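# Hang the shallow basket on the stand's peg by its cord

## Task

Get the shallow basket hanging from the stand's peg by its cord handle, with all of the balls still inside the basket.

## Robot and tools

Robot: two xArm-850-type arms, left_arm (base near y = +0.419 m) and right_arm (base near y = -0.471 m), both bases at z = +0.013 m and turned almost zero about z. Each arm ends in a sixteen-motor four-digit hand: right_arm has a right hand, left_arm a mirrored left hand. Four cameras: cam_high, cam_low, cam_left_wrist, cam_right_wrist, each 672x504. A camera stand is fixed to the floor behind the arms.

Frame: everything is in the scene frame. Origin at table-top height, halfway between the nominal bases; +z up, +x out across the table, +y toward left_arm (this has nothing to do with left or right in images). Printed hand positions and orientations may be off by a few centimetres, more at long reach.

Hand point axes (right hand; the left hand mirrors it, with +x toward its thumb): +z runs along the straight fingers toward the tips, +y points out of the palm face, +x crosses the palm away from the thumb. The palm face is at y = -0.062 m. Straight fingertips reach about 0.139 m past the knuckles, which sit at z = -0.017 m. A rigid mast near the wrist on the palm side (x +0.05 to +0.10, z -0.16 to -0.11, up to y = +0.06 m) can strike objects. Fingertips carry 0.03 m rubber caps.

A row (both tools use it) always has 48 numbers in [-1, 1], covering both arms even if one stays still: left arm dx, dy, dz, rx, ry, rz; then 16 left-hand motor goals; left current_limit, speed; then the same 24 for the right arm and hand.

Pose numbers are offsets, not poses: each counts from that arm's Hand target as it stood when the action or move began, along scene axes; rotation is applied about the Hand target's position. 1.0 equals 0.6 m for dx, dy, dz and 180 degrees for rx, ry, rz, which together form one rotation vector. Within one action every row is measured from the same start, not from the row before; sending the same offset again in a later call moves the arm further. Six zeros re-request the current Hand target. A dx, dy, dz vector longer than 1.0 may be shortened.

Hand numbers are absolute goals, not offsets, in this order: index_mcp, index_abd, index_pip, index_dip, middle_mcp, middle_abd, middle_pip, middle_dip, ring_mcp, ring_abd, ring_pip, ring_dip, thumb_cmc, thumb_axl, thumb_mcp, thumb_ipl. Each maps linearly between the hinge's stops; going toward -1 flexes the finger toward the palm (or swings the thumb in front of the palm). Straight values: _mcp +0.75, _abd 0.00, _pip +0.58, _dip +0.70, thumb_cmc +0.71, thumb_axl +0.68, thumb_mcp +0.23, thumb_ipl +0.17. A 0 is a real goal, so to keep a hand unchanged send back its hand_goal, hand_current_limit and hand_speed. current_limit maps -1..+1 to 0..550 mA (minimum 11 mA); very low values may not lift a finger. speed sets the goal rate to (speed + 1) / 2 of 8.5 rad/s. Initial values: current_limit +0.4, speed -0.6; the last written values persist.

execute_actions(actions, cameras): actions is a list of actions; each is a table of up to 15 rows at 1/30 s per row, and a short table repeats its final row until 15 steps are done. Images appear only when actions is empty or cameras names them (["all"] for all).

move(target, speed, blend, blocking, cameras): target is one row or up to 15 rows; every row's offsets count from the Hand targets at the start of the move, not from the preceding row. speed is path top speed in m/s, 0.002 to 1 (default 0.25), with rotation capped at twice that in rad/s; one value or one per target. blend in metres rounds corners (0 means stop at each). Paths last at least 0.5 s and are cut off at 10 s. Moves do not avoid obstacles; keep paths away from an arm's own base. The result adds a move: line (done, off_target, moving, held, fault) and limits (paced = pose clipped, held = steps withheld).

wait(seconds 0 to 10), stop() to brake a running move, zoom_image(camera, region [x0, y0, x1, y1] in pixels, at most 504 by 504, from the newest images), clear_fault(arm: left_arm or right_arm) after a reported torque fault, read_manual(section) for licence text only, finished_scene() to end for good.

Results: end_effector_position (m), end_effector_quat_wxyz, velocities, Hand target, joint positions and torques, and per hand hand_goal, hand_measured, hand_current_ma, hand_state (moving, goal, blocked, overload), hand_current_limit, hand_speed. Each step the commanded pose is clipped to within 70 mm and 16 degrees of the measured one, so the hand often rests short of its Hand target; send the gap as another offset if needed. A grip presses only while goals lie past the object's surface.

Avoid: letting the basket tilt and spill balls, dropping things or leaving them off the table, and hard impacts with the stand, table or the other arm (arm-to-arm contact, including one hand gripping the other's fingers, can fail the task). Contact torque over the joint limits (waist 57, shoulder 57, elbow 47.5, forearm roll 25.6, wrist pitch 15.3, wrist roll 16.9 N m, held weight included) triggers a fault that needs clear_fault. Hand motors at 495 mA or more for 5 s shut down for 10 s. Motors reaching 80 °C brake the arm for 30 to 60 s. Ease off pushes by commanding the target back past the hand point. Objects may get occasional small external pushes. The basket must stay hung after release.

Each tool is called after "Call:" as name(argument=value, ...) on one line, values as JSON.

## Session

Call:
execute_actions(actions=[], cameras=["all"])

Scene clock: 0.00 s.
left_arm: end_effector_position=(+0.3888, +0.1271, +0.1955) hand_goal=(+0.754, +0.000, +0.576, +0.696, +0.754, +0.000, +0.576, +0.696, +0.754, +0.000, +0.576, +0.696, +0.714, +0.678, +0.226, +0.168) hand_measured=(+0.754, +0.000, +0.576, +0.696, +0.754, +0.000, +0.576, +0.696, +0.754, +0.000, +0.576, +0.696, +0.714, +0.678, +0.226, +0.168) hand_current_ma=(+0, +0, +0, +0, +0, +0, +0, +0, +0, +0, +0, +0, +0, +0, +0, +0) hand_state=(goal, goal, goal, goal, goal, goal, goal, goal, goal, goal, goal, goal, goal, goal, goal, goal) hand_current_limit=0.40 hand_speed=-0.60 end_effector_quat_wxyz=(-0.091, +0.826, -0.555, -0.044) | right_arm: end_effector_position=(+0.4572, -0.2838, +0.2544) hand_goal=(+0.754, +0.000, +0.576, +0.696, +0.754, +0.000, +0.576, +0.696, +0.754, +0.000, +0.576, +0.696, +0.714, +0.678, +0.226, +0.168) hand_measured=(+0.754, +0.000, +0.576, +0.696, +0.754, +0.000, +0.576, +0.696, +0.754, +0.000, +0.576, +0.696, +0.714, +0.678, +0.226, +0.168) hand_current_ma=(+0, +0, +0, +0, +0, +0, +0, +0, +0, +0, +0, +0, +0, +0, +0, +0) hand_state=(goal, goal, goal, goal, goal, goal, goal, goal, goal, goal, goal, goal, goal, goal, goal, goal) hand_current_limit=0.40 hand_speed=-0.60 end_effector_quat_wxyz=(+0.153, +0.552, +0.813, -0.109)
Joint positions: left_arm=[-0.553 -0.518 -1.047 0.314 -0.636 -2.779] | right_arm=[0.693 -0.147 -0.618 -0.573 -0.692 2.391]
Joint velocities: within noise
Joint torques (N m): no reading
Motor temperatures (°C): left_arm=[30 31 31 31 33 33] | right_arm=[27 31 32 33 31 33]
Hand target: left_arm +0.3888, +0.1271, +0.1955; -0.091, +0.826, -0.555, -0.044 | right_arm +0.4572, -0.2838, +0.2544; +0.153, +0.552, +0.813, -0.109

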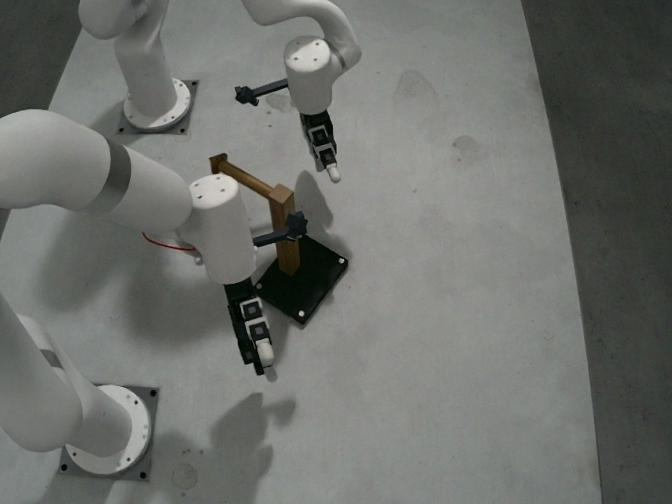

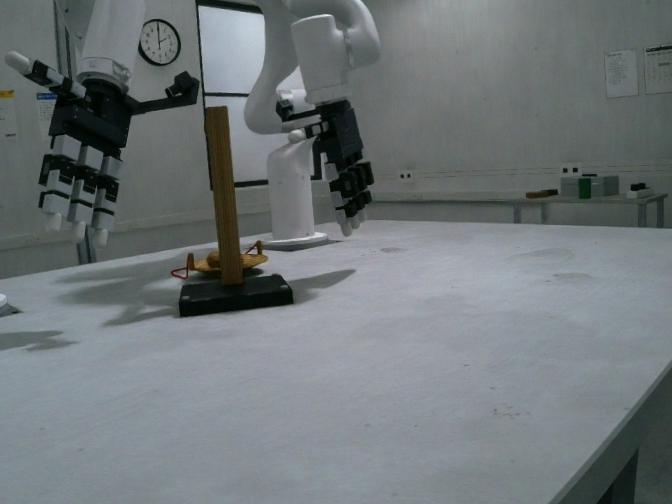

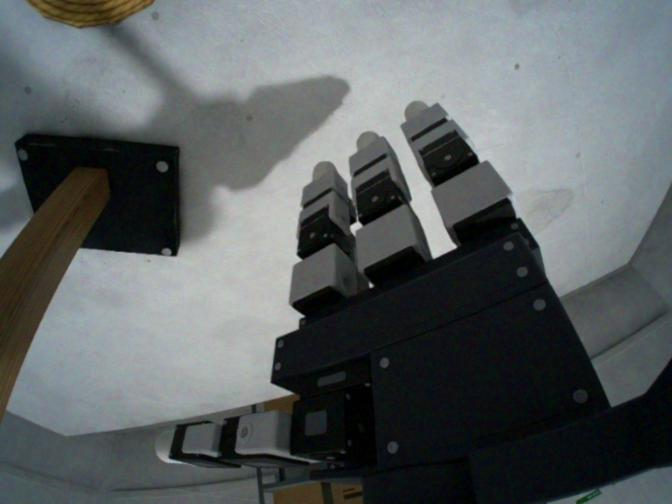

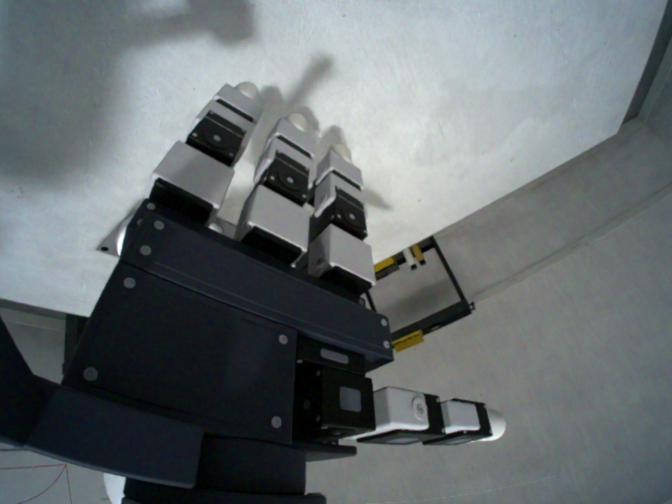

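Call:
zoom_image(camera="cam_low", region=[130, 220, 330, 340])

Call:
zoom_image(camera="cam_high", region=[100, 120, 380, 340])

Scaled by 2.520 from the camera's 672x504 image, which has a finer 960x720 frame.

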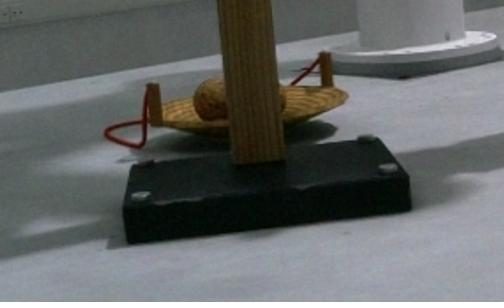

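Scaled by 1.800 from the camera's 672x504 image, which has a finer 960x720 frame.

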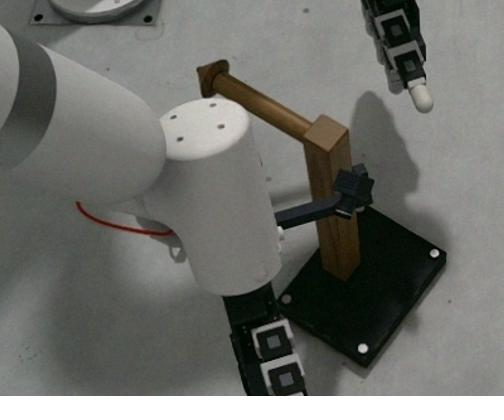

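Call:
move(target=[0,0.25,0.1,0,0,0,0.754,0,0.576,0.696,0.754,0,0.576,0.696,0.754,0,0.576,0.696,0.714,0.678,0.226,0.168,0.4,-0.6,0.1,-0.35,0.1,0,0,0,0.754,0,0.576,0.696,0.754,0,0.576,0.696,0.754,0,0.576,0.696,0.714,0.678,0.226,0.168,0.4,-0.6], cameras=["all"])

Scene clock: 22.17 s.
left_arm: end_effector_position=(+0.3888, +0.2771, +0.2555) hand_goal=(+0.754, +0.000, +0.576, +0.696, +0.754, +0.000, +0.576, +0.696, +0.754, +0.000, +0.576, +0.696, +0.714, +0.678, +0.226, +0.168) hand_measured=(+0.754, +0.000, +0.576, +0.696, +0.754, +0.000, +0.576, +0.696, +0.754, +0.000, +0.576, +0.696, +0.714, +0.678, +0.224, +0.168) hand_current_ma=(-4, +0, +3, +0, -4, +0, +3, +0, -4, +0, +3, +0, +1, -4, -11, -2) hand_state=(goal, goal, goal, goal, goal, goal, goal, goal, goal, goal, goal, goal, goal, goal, goal, goal) hand_current_limit=0.40 hand_speed=-0.60 end_effector_quat_wxyz=(-0.091, +0.826, -0.555, -0.044) | right_arm: end_effector_position=(+0.5172, -0.4938, +0.3144) hand_goal=(+0.754, +0.000, +0.576, +0.696, +0.754, +0.000, +0.576, +0.696, +0.754, +0.000, +0.576, +0.696, +0.714, +0.678, +0.226, +0.168) hand_measured=(+0.754, +0.000, +0.576, +0.696, +0.754, +0.000, +0.576, +0.696, +0.754, +0.000, +0.576, +0.696, +0.714, +0.678, +0.224, +0.168) hand_current_ma=(-2, +0, +2, +0, -2, +0, +2, +0, -2, +0, +2, +0, +1, -2, -8, -1) hand_state=(goal, goal, goal, goal, goal, goal, goal, goal, goal, goal, goal, goal, goal, goal, goal, goal) hand_current_limit=0.40 hand_speed=-0.60 end_effector_quat_wxyz=(+0.153, +0.552, +0.813, -0.109)
Joint positions: left_arm=[-0.282 -0.29 -0.89 0.331 -0.656 -2.513] | right_arm=[0.098 0.05 -0.582 -0.643 -0.64 1.833]
Joint torques (N m): left_arm=[15.79 50.93 -14.6 -2.36 -2.75 0.96] | right_arm=[-7.34 5.86 -30.33 1.62 1.89 -1.73]
Hand target: left_arm +0.3888, +0.2771, +0.2555; -0.091, +0.826, -0.555, -0.044 | right_arm +0.5172, -0.4938, +0.3144; +0.153, +0.552, +0.813, -0.109
Off the commanded pose: left_arm 0.000 m, 0 deg | right_arm 0.000 m, 0 deg.
move: done

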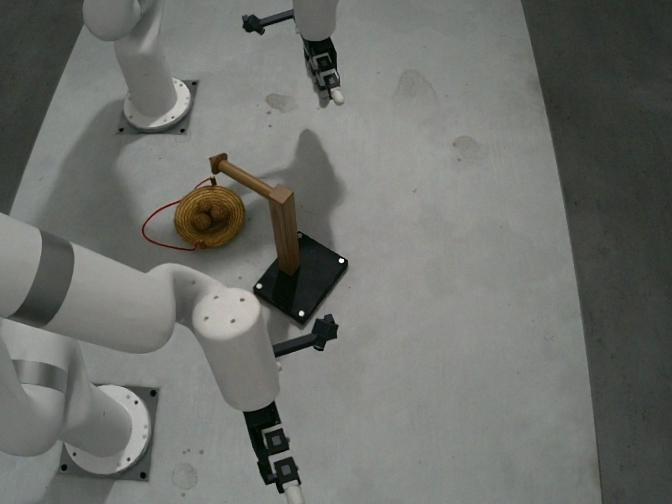

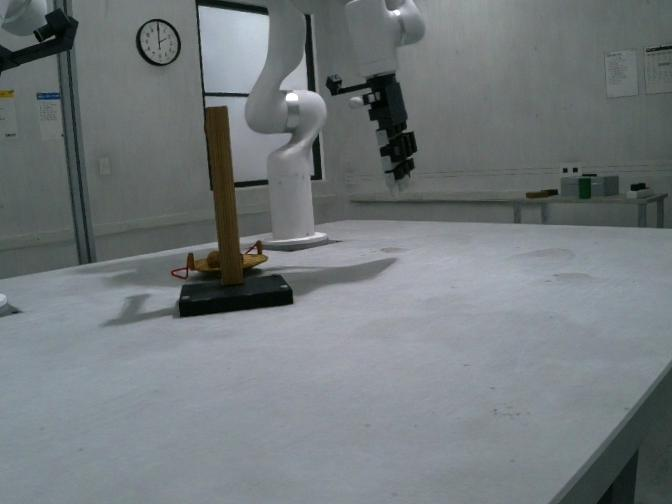

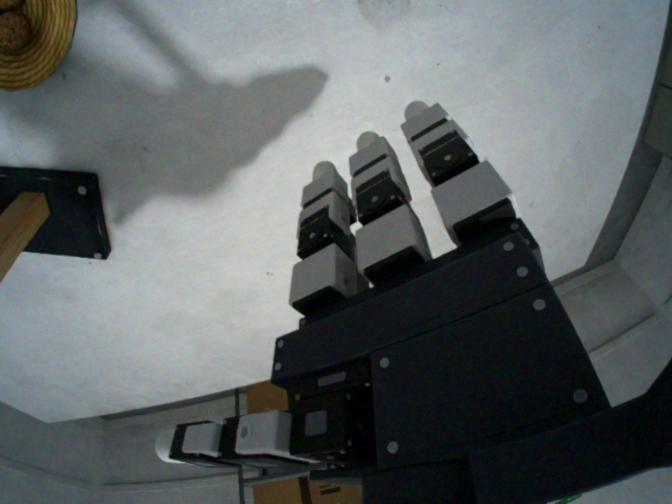

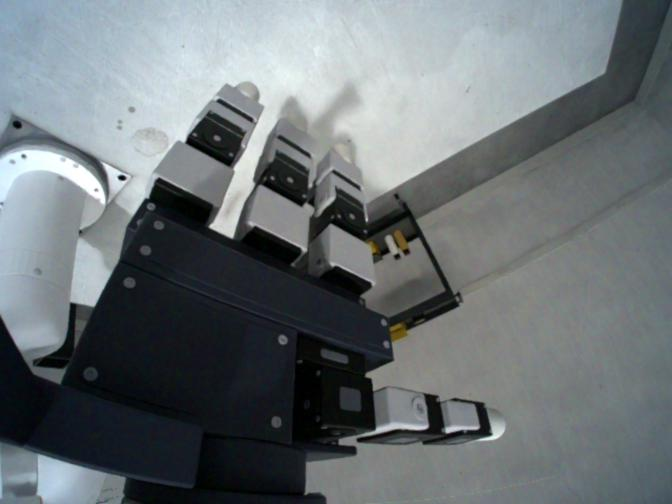

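Call:
zoom_image(camera="cam_high", region=[120, 130, 360, 330])

Scaled by 2.100 from the camera's 672x504 image, which has a finer 960x720 frame.

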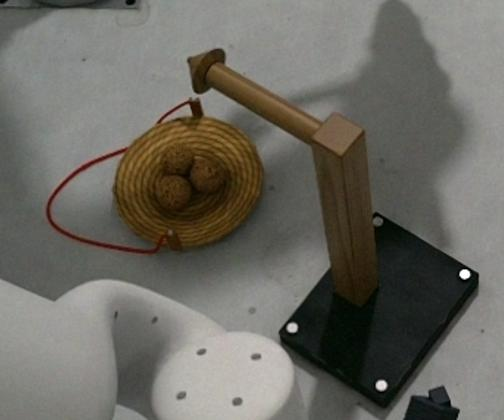

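Call:
move(target=[[-0.148,-0.1285,0.324,-0.0615,-0.0297,0.375,0.754,0,0.576,0.696,0.754,0,0.576,0.696,0.754,0,0.576,0.696,0.714,0.678,0.226,0.168,0.4,-0.6,0,0,0,0,0,0,0.754,0,0.576,0.696,0.754,0,0.576,0.696,0.754,0,0.576,0.696,0.714,0.678,0.226,0.168,0.4,-0.6],[-0.481,-0.4285,0.1575,-0.0615,-0.0297,0.375,0.754,0,0.576,0.696,0.754,0,0.576,0.696,0.754,0,0.576,0.696,0.714,0.678,0.226,0.168,0.4,-0.6,0,0,0,0,0,0,0.754,0,0.576,0.696,0.754,0,0.576,0.696,0.754,0,0.576,0.696,0.714,0.678,0.226,0.168,0.4,-0.6]], blend=0.04, cameras=["all"])

Scene clock: 97.73 s.
left_arm: end_effector_position=(+0.1002, +0.0200, +0.3500) hand_goal=(+0.754, +0.000, +0.576, +0.696, +0.754, +0.000, +0.576, +0.696, +0.754, +0.000, +0.576, +0.696, +0.714, +0.678, +0.226, +0.168) hand_measured=(+0.754, +0.000, +0.576, +0.696, +0.754, +0.000, +0.576, +0.696, +0.754, +0.000, +0.576, +0.696, +0.714, +0.678, +0.224, +0.168) hand_current_ma=(-4, +0, +3, +0, -4, +0, +3, +0, -4, +0, +3, +0, +1, -4, -13, -2) hand_state=(goal, goal, goal, goal, goal, goal, goal, goal, goal, goal, goal, goal, goal, goal, goal, goal) hand_current_limit=0.40 hand_speed=-0.60 end_effector_quat_wxyz=(+0.000, +1.000, +0.000, +0.000) | right_arm: end_effector_position=(+0.5172, -0.4938, +0.3144) hand_goal=(+0.754, +0.000, +0.576, +0.696, +0.754, +0.000, +0.576, +0.696, +0.754, +0.000, +0.576, +0.696, +0.714, +0.678, +0.226, +0.168) hand_measured=(+0.754, +0.000, +0.576, +0.696, +0.754, +0.000, +0.576, +0.696, +0.754, +0.000, +0.576, +0.696, +0.714, +0.678, +0.224, +0.168) hand_current_ma=(-2, +0, +2, +0, -2, +0, +2, +0, -2, +0, +2, +0, +1, -2, -8, -1) hand_state=(goal, goal, goal, goal, goal, goal, goal, goal, goal, goal, goal, goal, goal, goal, goal, goal) hand_current_limit=0.40 hand_speed=-0.60 end_effector_quat_wxyz=(+0.153, +0.552, +0.813, -0.109)
Joint positions: left_arm=[-1.313 0.224 -0.581 0 -0.805 -4.458] | right_arm=[0.098 0.05 -0.582 -0.643 -0.64 1.833]
Joint torques (N m): left_arm=[-15.98 1.91 -30.31 2.93 2.77 -0.75] | right_arm=[-7.65 6.33 -29.93 2.05 1.65 -0.31]
Hand target: left_arm +0.1002, +0.0200, +0.3500; +0.000, +1.000, +0.000, +0.000 | right_arm +0.5172, -0.4938, +0.3144; +0.153, +0.552, +0.813, -0.109
Off the commanded pose: left_arm 0.000 m, 0 deg | right_arm 0.000 m, 0 deg.
move: done

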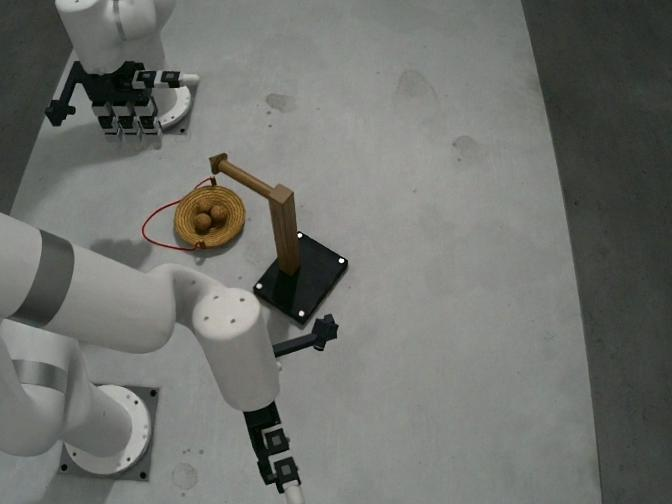

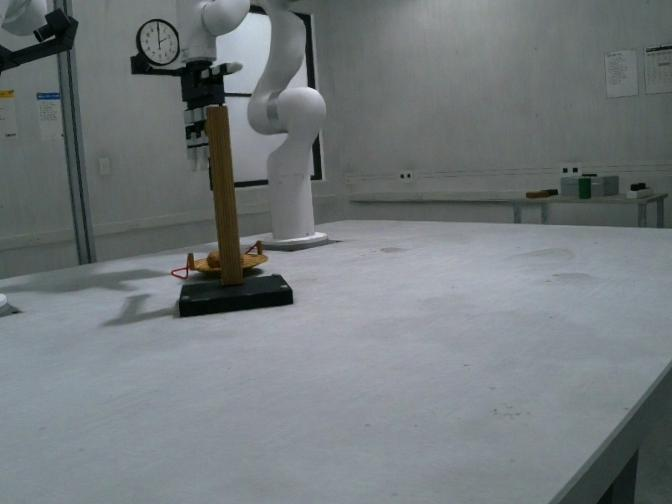

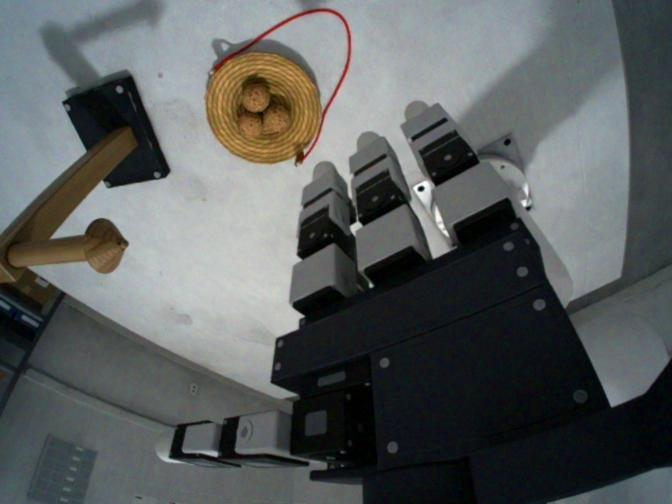

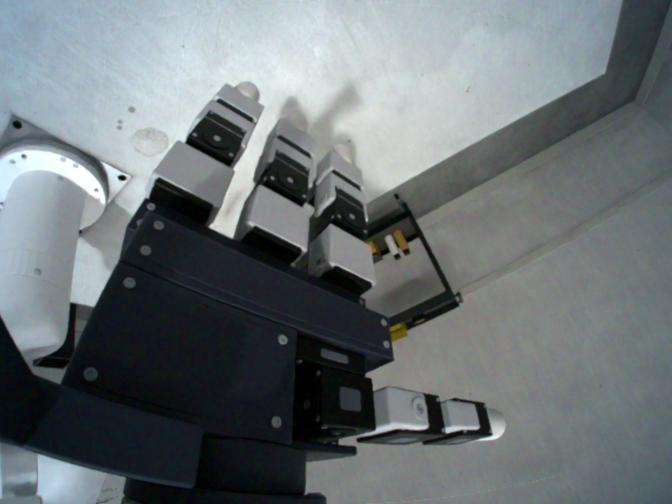

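Call:
zoom_image(camera="cam_left_wrist", region=[180, 0, 400, 180])

Scaled by 2.291 from the camera's 672x504 image, which has a finer 960x720 frame.

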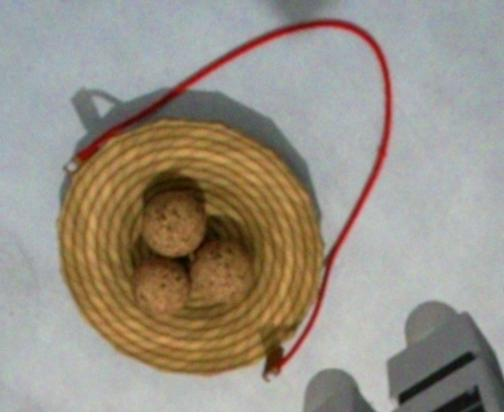

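Call:
move(target=[-0.1,-0.0833,-0.2167,0,0,0,0.754,0,0.576,0.696,0.754,0,0.576,0.696,0.754,0,0.576,0.696,0.714,0.678,0.226,0.168,0.4,-0.6,0,0,0,0,0,0,0.754,0,0.576,0.696,0.754,0,0.576,0.696,0.754,0,0.576,0.696,0.714,0.678,0.226,0.168,0.4,-0.6], cameras=["cam_high","cam_left_wrist"])

Call:
zoom_image(camera="cam_left_wrist", region=[100, 60, 350, 260])

Scene clock: 222.87 s.
left_arm: end_effector_position=(+0.0402, -0.0300, +0.2200) hand_goal=(+0.754, +0.000, +0.576, +0.696, +0.754, +0.000, +0.576, +0.696, +0.754, +0.000, +0.576, +0.696, +0.714, +0.678, +0.226, +0.168) hand_measured=(+0.754, +0.000, +0.576, +0.696, +0.754, +0.000, +0.576, +0.696, +0.754, +0.000, +0.576, +0.696, +0.714, +0.678, +0.224, +0.168) hand_current_ma=(-4, +0, +3, +0, -4, +0, +3, +0, -4, +0, +3, +0, +1, -4, -15, -2) hand_state=(goal, goal, goal, goal, goal, goal, goal, goal, goal, goal, goal, goal, goal, goal, goal, goal) hand_current_limit=0.40 hand_speed=-0.60 end_effector_quat_wxyz=(+0.000, +1.000, +0.000, +0.000) | right_arm: end_effector_position=(+0.5172, -0.4938, +0.3144) hand_goal=(+0.754, +0.000, +0.576, +0.696, +0.754, +0.000, +0.576, +0.696, +0.754, +0.000, +0.576, +0.696, +0.714, +0.678, +0.226, +0.168) hand_measured=(+0.754, +0.000, +0.576, +0.696, +0.754, +0.000, +0.576, +0.696, +0.754, +0.000, +0.576, +0.696, +0.714, +0.678, +0.224, +0.168) hand_current_ma=(-2, +0, +2, +0, -2, +0, +2, +0, -2, +0, +2, +0, +1, -2, -8, -1) hand_state=(goal, goal, goal, goal, goal, goal, goal, goal, goal, goal, goal, goal, goal, goal, goal, goal) hand_current_limit=0.40 hand_speed=-0.60 end_effector_quat_wxyz=(+0.153, +0.552, +0.813, -0.109)
Joint positions: left_arm=[-1.508 -0.128 -0.561 0 -0.433 -4.653] | right_arm=[0.098 0.05 -0.582 -0.643 -0.64 1.833]
Joint torques (N m): left_arm=[-16.06 13.81 -26.37 3.28 2.76 -0.66] | right_arm=[-7.78 6.7 -29.81 1.89 1.41 0.03]
Hand target: left_arm +0.0402, -0.0300, +0.2199; +0.000, +1.000, +0.000, +0.000 | right_arm +0.5172, -0.4938, +0.3144; +0.153, +0.552, +0.813, -0.109
Off the commanded pose: left_arm 0.000 m, 0 deg | right_arm 0.000 m, 0 deg.
move: done
Images, in order (width x height): cam_high 672x504, cam_left_wrist 672x504.

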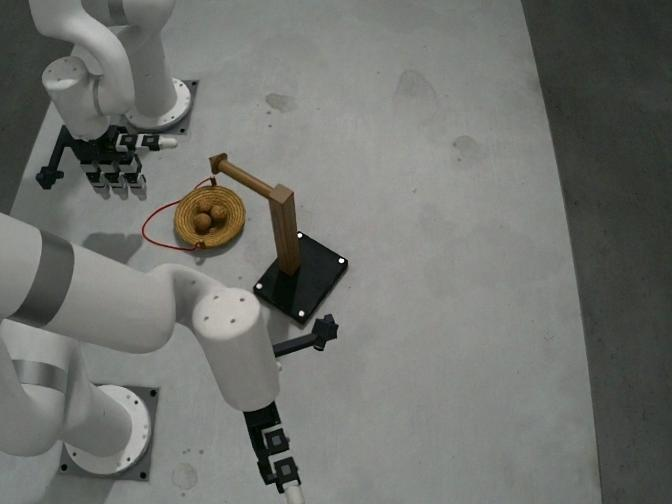

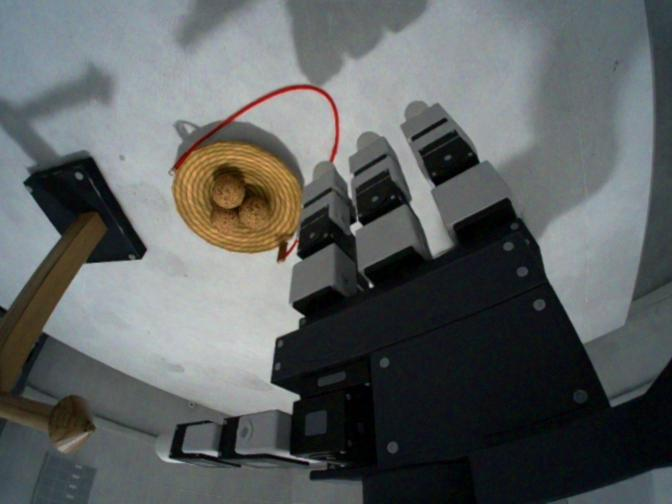

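Scaled by 2.016 from the camera's 672x504 image, which has a finer 960x720 frame.

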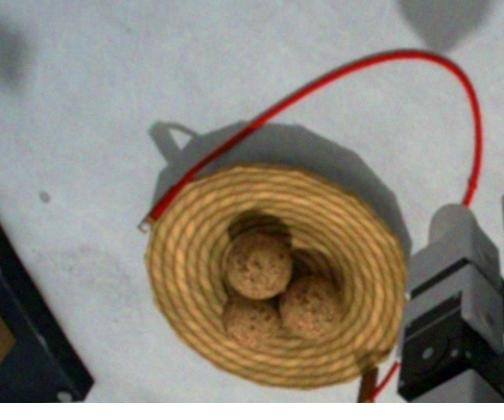

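Call:
move(target=[[0.06,0.1,0.1,0,0,0,0.754,0,0.2,0.6,-0.342,0,-0.883,0.261,-0.342,0,-0.883,0.261,0.714,0.678,0.226,0.168,0.4,-0.6,0,0,0,0,0,0,0.754,0,0.576,0.696,0.754,0,0.576,0.696,0.754,0,0.576,0.696,0.714,0.678,0.226,0.168,0.4,-0.6],[0.253,0.303,-0.05,0,0,0,0.754,0,-0.007,0.551,-0.342,0,-0.883,0.261,-0.342,0,-0.883,0.261,0.714,0.678,0.226,0.168,0.4,-0.6,0,0,0,0,0,0,0.754,0,0.576,0.696,0.754,0,0.576,0.696,0.754,0,0.576,0.696,0.714,0.678,0.226,0.168,0.4,-0.6]], blend=0.04, cameras=["all"])

Call:
zoom_image(camera="cam_left_wrist", region=[180, 60, 460, 280])

Scene clock: 275.23 s.
left_arm: end_effector_position=(+0.1920, +0.1518, +0.1899) hand_goal=(+0.754, +0.000, -0.006, +0.552, -0.342, +0.000, -0.882, +0.262, -0.342, +0.000, -0.882, +0.262, +0.714, +0.678, +0.226, +0.168) hand_measured=(+0.754, +0.000, +0.000, +0.556, -0.324, +0.000, -0.880, +0.264, -0.324, +0.000, -0.880, +0.264, +0.714, +0.678, +0.224, +0.168) hand_current_ma=(-4, +0, +26, +15, +95, +0, +12, +11, +91, +0, +13, +11, +1, -4, -15, -2) hand_state=(goal, goal, goal, goal, goal, goal, goal, goal, goal, goal, goal, goal, goal, goal, goal, goal) hand_current_limit=0.40 hand_speed=-0.60 end_effector_quat_wxyz=(+0.000, +1.000, +0.000, +0.000) | right_arm: end_effector_position=(+0.5172, -0.4938, +0.3144) hand_goal=(+0.754, +0.000, +0.576, +0.696, +0.754, +0.000, +0.576, +0.696, +0.754, +0.000, +0.576, +0.696, +0.714, +0.678, +0.226, +0.168) hand_measured=(+0.754, +0.000, +0.576, +0.696, +0.754, +0.000, +0.576, +0.696, +0.754, +0.000, +0.576, +0.696, +0.714, +0.678, +0.224, +0.168) hand_current_ma=(-2, +0, +2, +0, -2, +0, +2, +0, -2, +0, +2, +0, +1, -2, -8, -1) hand_state=(goal, goal, goal, goal, goal, goal, goal, goal, goal, goal, goal, goal, goal, goal, goal, goal) hand_current_limit=0.40 hand_speed=-0.60 end_effector_quat_wxyz=(+0.153, +0.552, +0.813, -0.109)
Joint positions: left_arm=[-0.807 0.068 -0.257 0 -0.324 -3.951] | right_arm=[0.098 0.05 -0.582 -0.643 -0.64 1.833]
Joint torques (N m): left_arm=[16.72 2.63 -24.32 -2.42 2.91 0.92] | right_arm=[-7.33 5.58 -29.24 2.37 1.2 -0.02]
Hand target: left_arm +0.1920, +0.1518, +0.1899; +0.000, +1.000, +0.000, +0.000 | right_arm +0.5172, -0.4938, +0.3144; +0.153, +0.552, +0.813, -0.109
Off the commanded pose: left_arm 0.000 m, 0 deg | right_arm 0.000 m, 0 deg.
move: done

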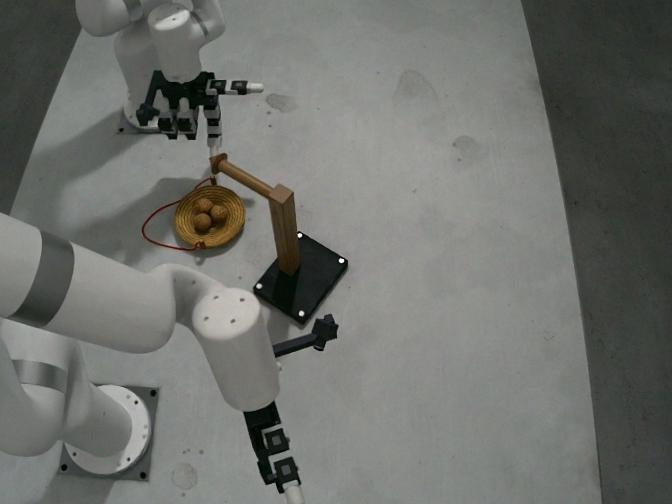

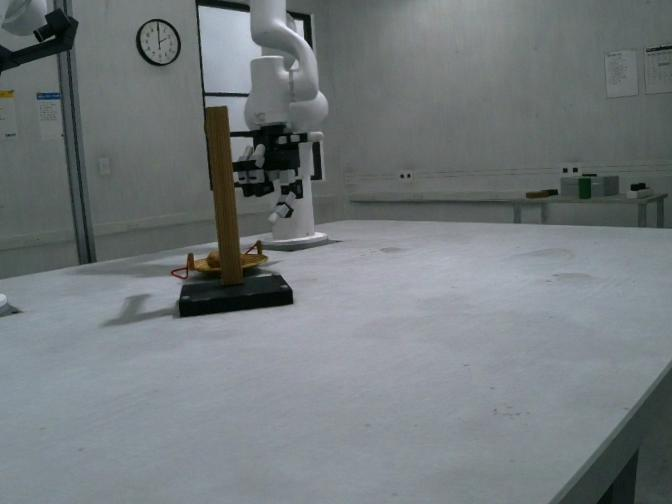

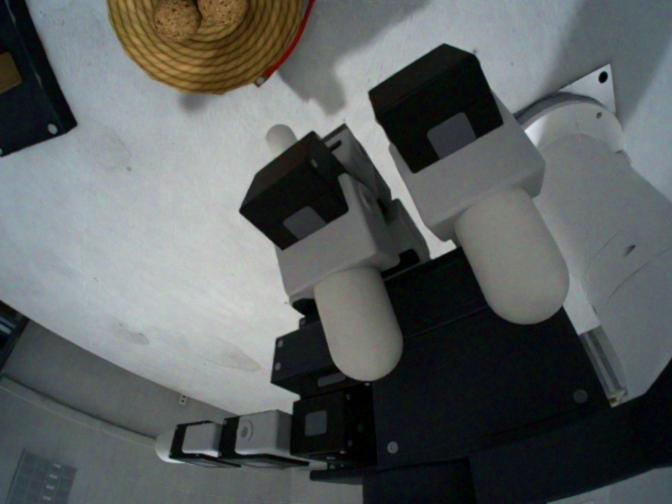

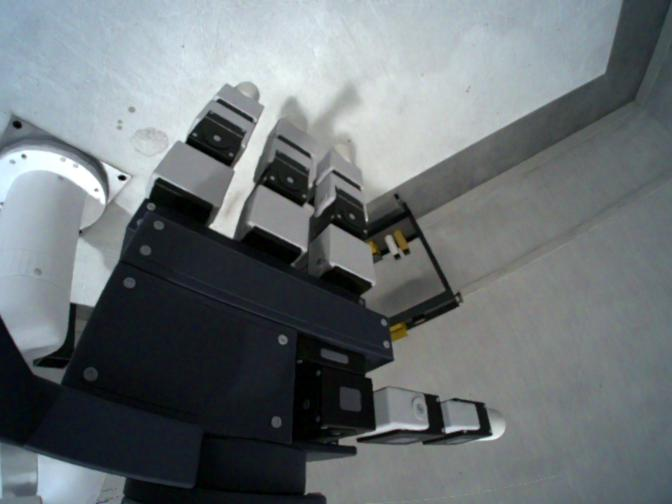

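Scaled by 1.800 from the camera's 672x504 image, which has a finer 960x720 frame.

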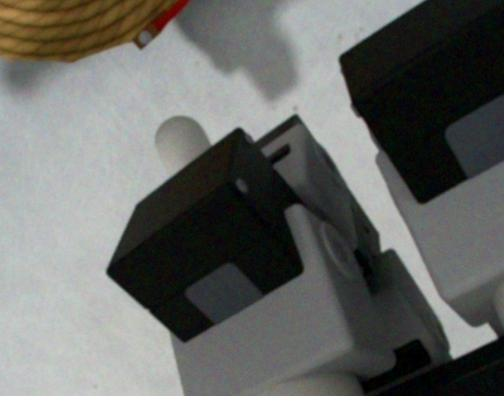

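Call:
move(target=[0,0,-0.125,0,0,0,0.754,0,-0.007,0.551,-0.342,0,-0.883,0.261,-0.342,0,-0.883,0.261,0.714,0.678,0.226,0.168,0.0,-0.6,0,0,0,0,0,0,0.754,0,0.576,0.696,0.754,0,0.576,0.696,0.754,0,0.576,0.696,0.714,0.678,0.226,0.168,0.4,-0.6], speed=0.12, cameras=["cam_high","cam_low","cam_left_wrist"])

Call:
zoom_image(camera="cam_high", region=[120, 80, 340, 260])

Call:
zoom_image(camera="cam_low", region=[150, 170, 330, 310])

Scene clock: 288.13 s.
left_arm: end_effector_position=(+0.1921, +0.1518, +0.1150) hand_goal=(+0.754, +0.000, -0.006, +0.552, -0.342, +0.000, -0.882, +0.262, -0.342, +0.000, -0.882, +0.262, +0.714, +0.678, +0.226, +0.168) hand_measured=(+0.754, +0.000, +0.000, +0.556, -0.324, +0.000, -0.880, +0.264, -0.324, +0.000, -0.880, +0.264, +0.714, +0.678, +0.224, +0.168) hand_current_ma=(-4, +0, +25, +15, +90, +0, +12, +11, +86, +0, +13, +11, +1, -4, -15, -2) hand_state=(goal, goal, goal, goal, goal, goal, goal, goal, goal, goal, goal, goal, goal, goal, goal, goal) hand_current_limit=0.00 hand_speed=-0.60 end_effector_quat_wxyz=(+0.000, +1.000, +0.000, +0.000) | right_arm: end_effector_position=(+0.5172, -0.4938, +0.3144) hand_goal=(+0.754, +0.000, +0.576, +0.696, +0.754, +0.000, +0.576, +0.696, +0.754, +0.000, +0.576, +0.696, +0.714, +0.678, +0.226, +0.168) hand_measured=(+0.754, +0.000, +0.576, +0.696, +0.754, +0.000, +0.576, +0.696, +0.754, +0.000, +0.576, +0.696, +0.714, +0.678, +0.224, +0.168) hand_current_ma=(-2, +0, +2, +0, -2, +0, +2, +0, -2, +0, +2, +0, +1, -2, -8, -1) hand_state=(goal, goal, goal, goal, goal, goal, goal, goal, goal, goal, goal, goal, goal, goal, goal, goal) hand_current_limit=0.40 hand_speed=-0.60 end_effector_quat_wxyz=(+0.153, +0.552, +0.813, -0.109)
Joint positions: left_arm=[-0.807 -0.231 -0.26 0 -0.029 -3.952] | right_arm=[0.098 0.05 -0.582 -0.643 -0.64 1.833]
Joint torques (N m): left_arm=[-13.37 9.2 -18.54 -2.77 3.05 0.85] | right_arm=[-6.72 5.3 -29.87 1.92 1.06 0.01]
Hand target: left_arm +0.1920, +0.1518, +0.1149; +0.000, +1.000, +0.000, +0.000 | right_arm +0.5172, -0.4938, +0.3144; +0.153, +0.552, +0.813, -0.109
Off the commanded pose: left_arm 0.000 m, 0 deg | right_arm 0.000 m, 0 deg.
move: done
Images, in order (width x height): cam_high 672x504, cam_low 672x504, cam_left_wrist 672x504.

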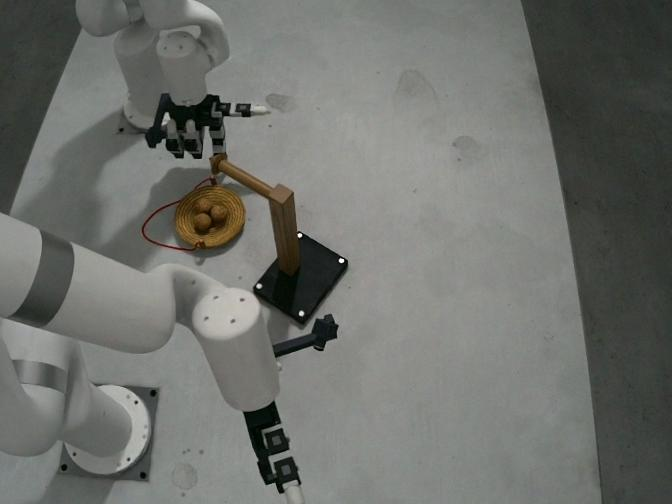

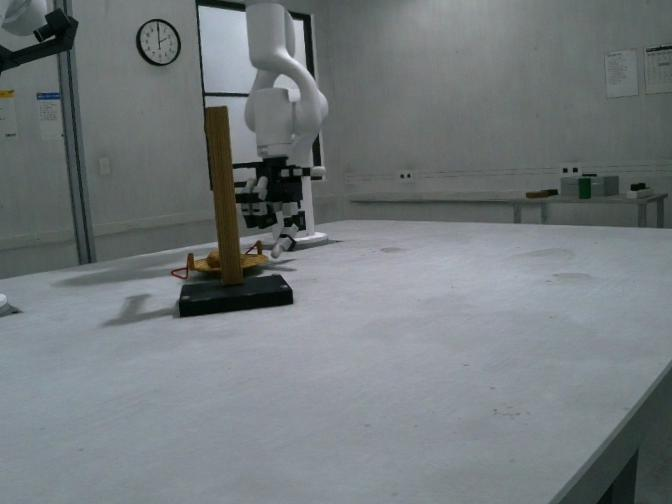

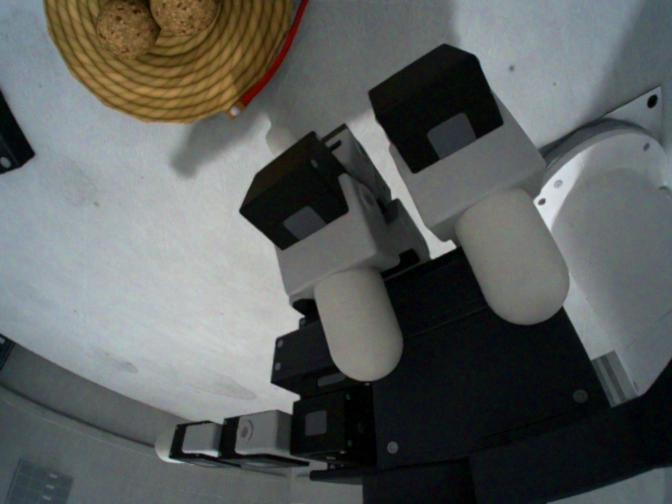

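Scaled by 2.291 from the camera's 672x504 image, which has a finer 960x720 frame.

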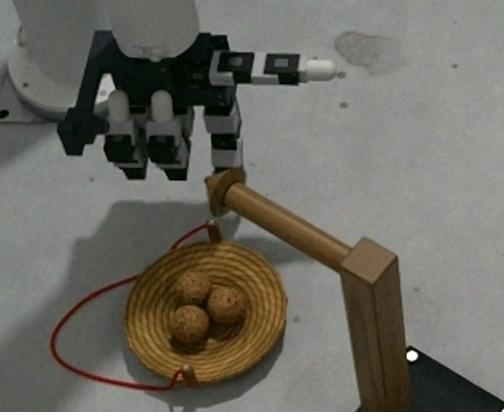

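Scaled by 2.800 from the camera's 672x504 image, which has a finer 960x720 frame.

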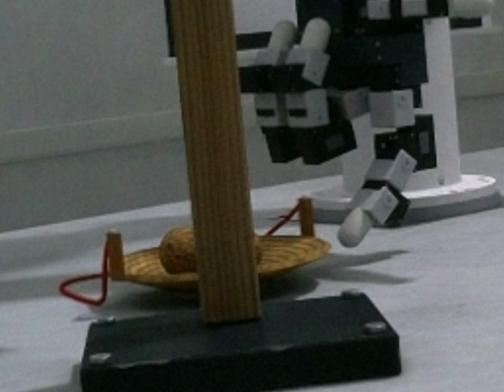

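Call:
move(target=[[0,0,0.2,0,0,0,0.754,0,0.2,0.6,-0.342,0,-0.883,0.261,-0.342,0,-0.883,0.261,0.714,0.678,0.226,0.168,0.4,-0.6,0,0,0,0,0,0,0.754,0,0.576,0.696,0.754,0,0.576,0.696,0.754,0,0.576,0.696,0.714,0.678,0.226,0.168,0.4,-0.6],[-0.1845,-0.1163,0.2,0,0,-0.5,0.411,0,0.577,0.696,-0.342,0,-0.883,0.261,-0.342,0,-0.883,0.261,0.714,0.678,0.226,0.168,0.4,-0.6,0,0,0,0,0,0,0.754,0,0.576,0.696,0.754,0,0.576,0.696,0.754,0,0.576,0.696,0.714,0.678,0.226,0.168,0.4,-0.6],[-0.1845,-0.1163,0.075,0,0,-0.5,0.411,0,0.577,0.696,-0.342,0,-0.883,0.261,-0.342,0,-0.883,0.261,0.714,0.678,0.226,0.168,0.4,-0.6,0,0,0,0,0,0,0.754,0,0.576,0.696,0.754,0,0.576,0.696,0.754,0,0.576,0.696,0.714,0.678,0.226,0.168,0.4,-0.6]], blend=[0.04,0.03,0], speed=[0.25,0.25,0.15], cameras=["all"])

Call:
zoom_image(camera="cam_left_wrist", region=[130, 0, 460, 260])

Call:
zoom_image(camera="cam_high", region=[60, 80, 320, 280])

Scene clock: 406.03 s.
left_arm: end_effector_position=(+0.1920, +0.1518, +0.1149) hand_goal=(+0.754, +0.000, -0.006, +0.552, -0.342, +0.000, -0.882, +0.262, -0.342, +0.000, -0.882, +0.262, +0.714, +0.678, +0.226, +0.168) hand_measured=(+0.754, +0.000, +0.000, +0.556, -0.324, +0.000, -0.880, +0.264, -0.324, +0.000, -0.880, +0.264, +0.714, +0.678, +0.224, +0.168) hand_current_ma=(-4, +0, +25, +15, +90, +0, +12, +11, +86, +0, +13, +11, +1, -4, -15, -2) hand_state=(goal, goal, goal, goal, goal, goal, goal, goal, goal, goal, goal, goal, goal, goal, goal, goal) hand_current_limit=0.00 hand_speed=-0.60 end_effector_quat_wxyz=(+0.000, +1.000, +0.000, +0.000) | right_arm: end_effector_position=(+0.5172, -0.4938, +0.3144) hand_goal=(+0.754, +0.000, +0.576, +0.696, +0.754, +0.000, +0.576, +0.696, +0.754, +0.000, +0.576, +0.696, +0.714, +0.678, +0.226, +0.168) hand_measured=(+0.754, +0.000, +0.576, +0.696, +0.754, +0.000, +0.576, +0.696, +0.754, +0.000, +0.576, +0.696, +0.714, +0.678, +0.224, +0.168) hand_current_ma=(-2, +0, +2, +0, -2, +0, +2, +0, -2, +0, +2, +0, +1, -2, -8, -1) hand_state=(goal, goal, goal, goal, goal, goal, goal, goal, goal, goal, goal, goal, goal, goal, goal, goal) hand_current_limit=0.40 hand_speed=-0.60 end_effector_quat_wxyz=(+0.153, +0.552, +0.813, -0.109)
Joint positions: left_arm=[-0.807 -0.231 -0.26 0 -0.029 -3.951] | right_arm=[0.098 0.05 -0.582 -0.643 -0.64 1.833]
Joint torques (N m): left_arm=[-0.93 24.52 -11.85 0.31 0.24 0.06] | right_arm=[-1.12 13.77 -23.44 0.62 0.08 0.02]
Hand target: left_arm +0.1920, +0.1518, +0.1149; +0.000, +1.000, +0.000, +0.000 | right_arm +0.5172, -0.4938, +0.3144; +0.153, +0.552, +0.813, -0.109
CONTROL GIVEN BACK BY A PERSON. The link to the robot was lost, through no command of yours. It is back now. Nothing of this call ran. Your reply's later calls are not run. The arms hold where they stopped. Where a move or wait says "fault", it means the lost link, not a fault of the arm. Commands run again from your next reply on.
move: fault; path passed 0 of 3 targets

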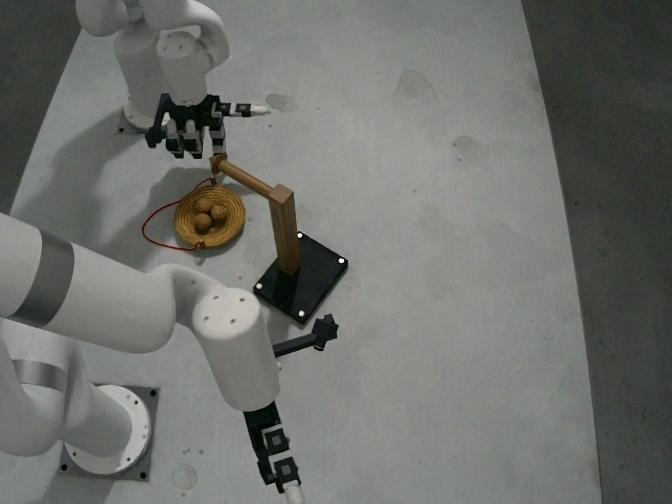

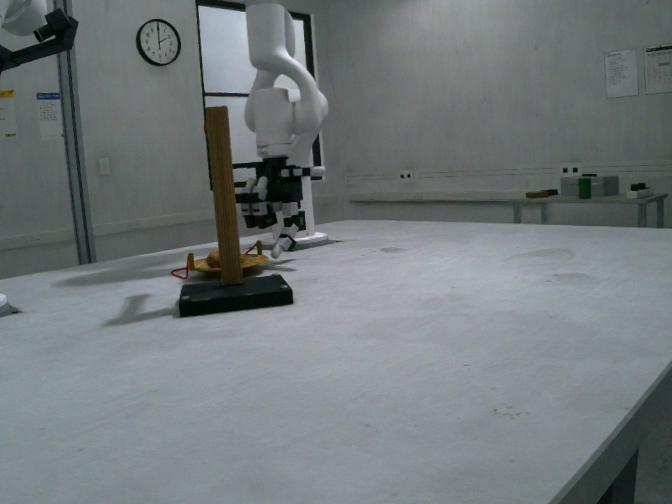

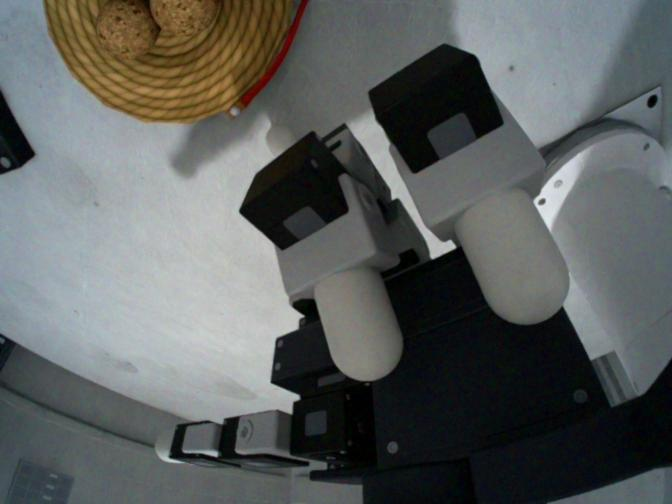

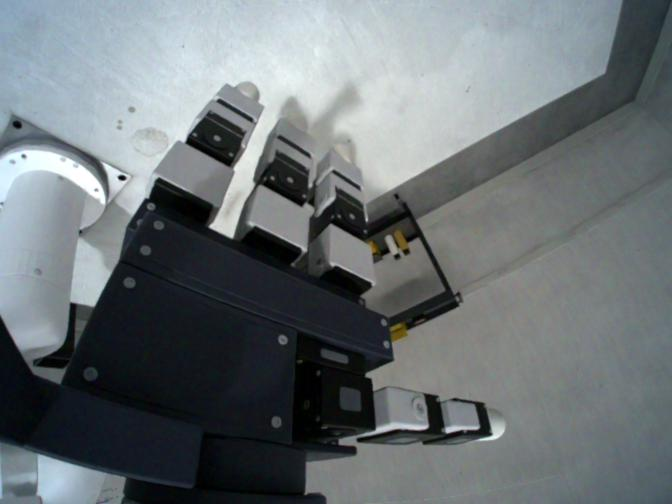

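Scaled by 1.527 from the camera's 672x504 image, which has a finer 960x720 frame.

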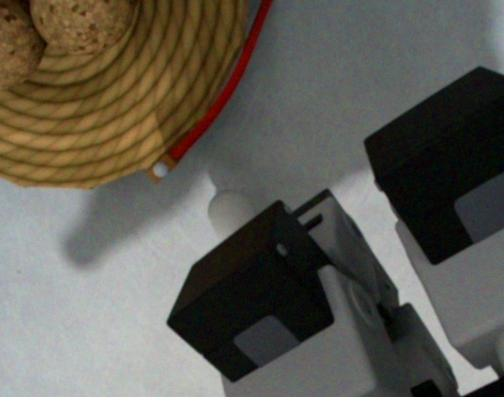

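Scaled by 1.938 from the camera's 672x504 image, which has a finer 960x720 frame.

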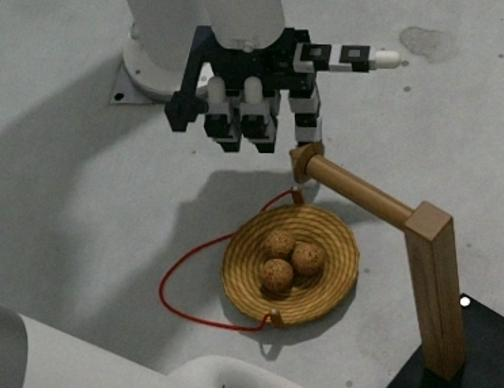

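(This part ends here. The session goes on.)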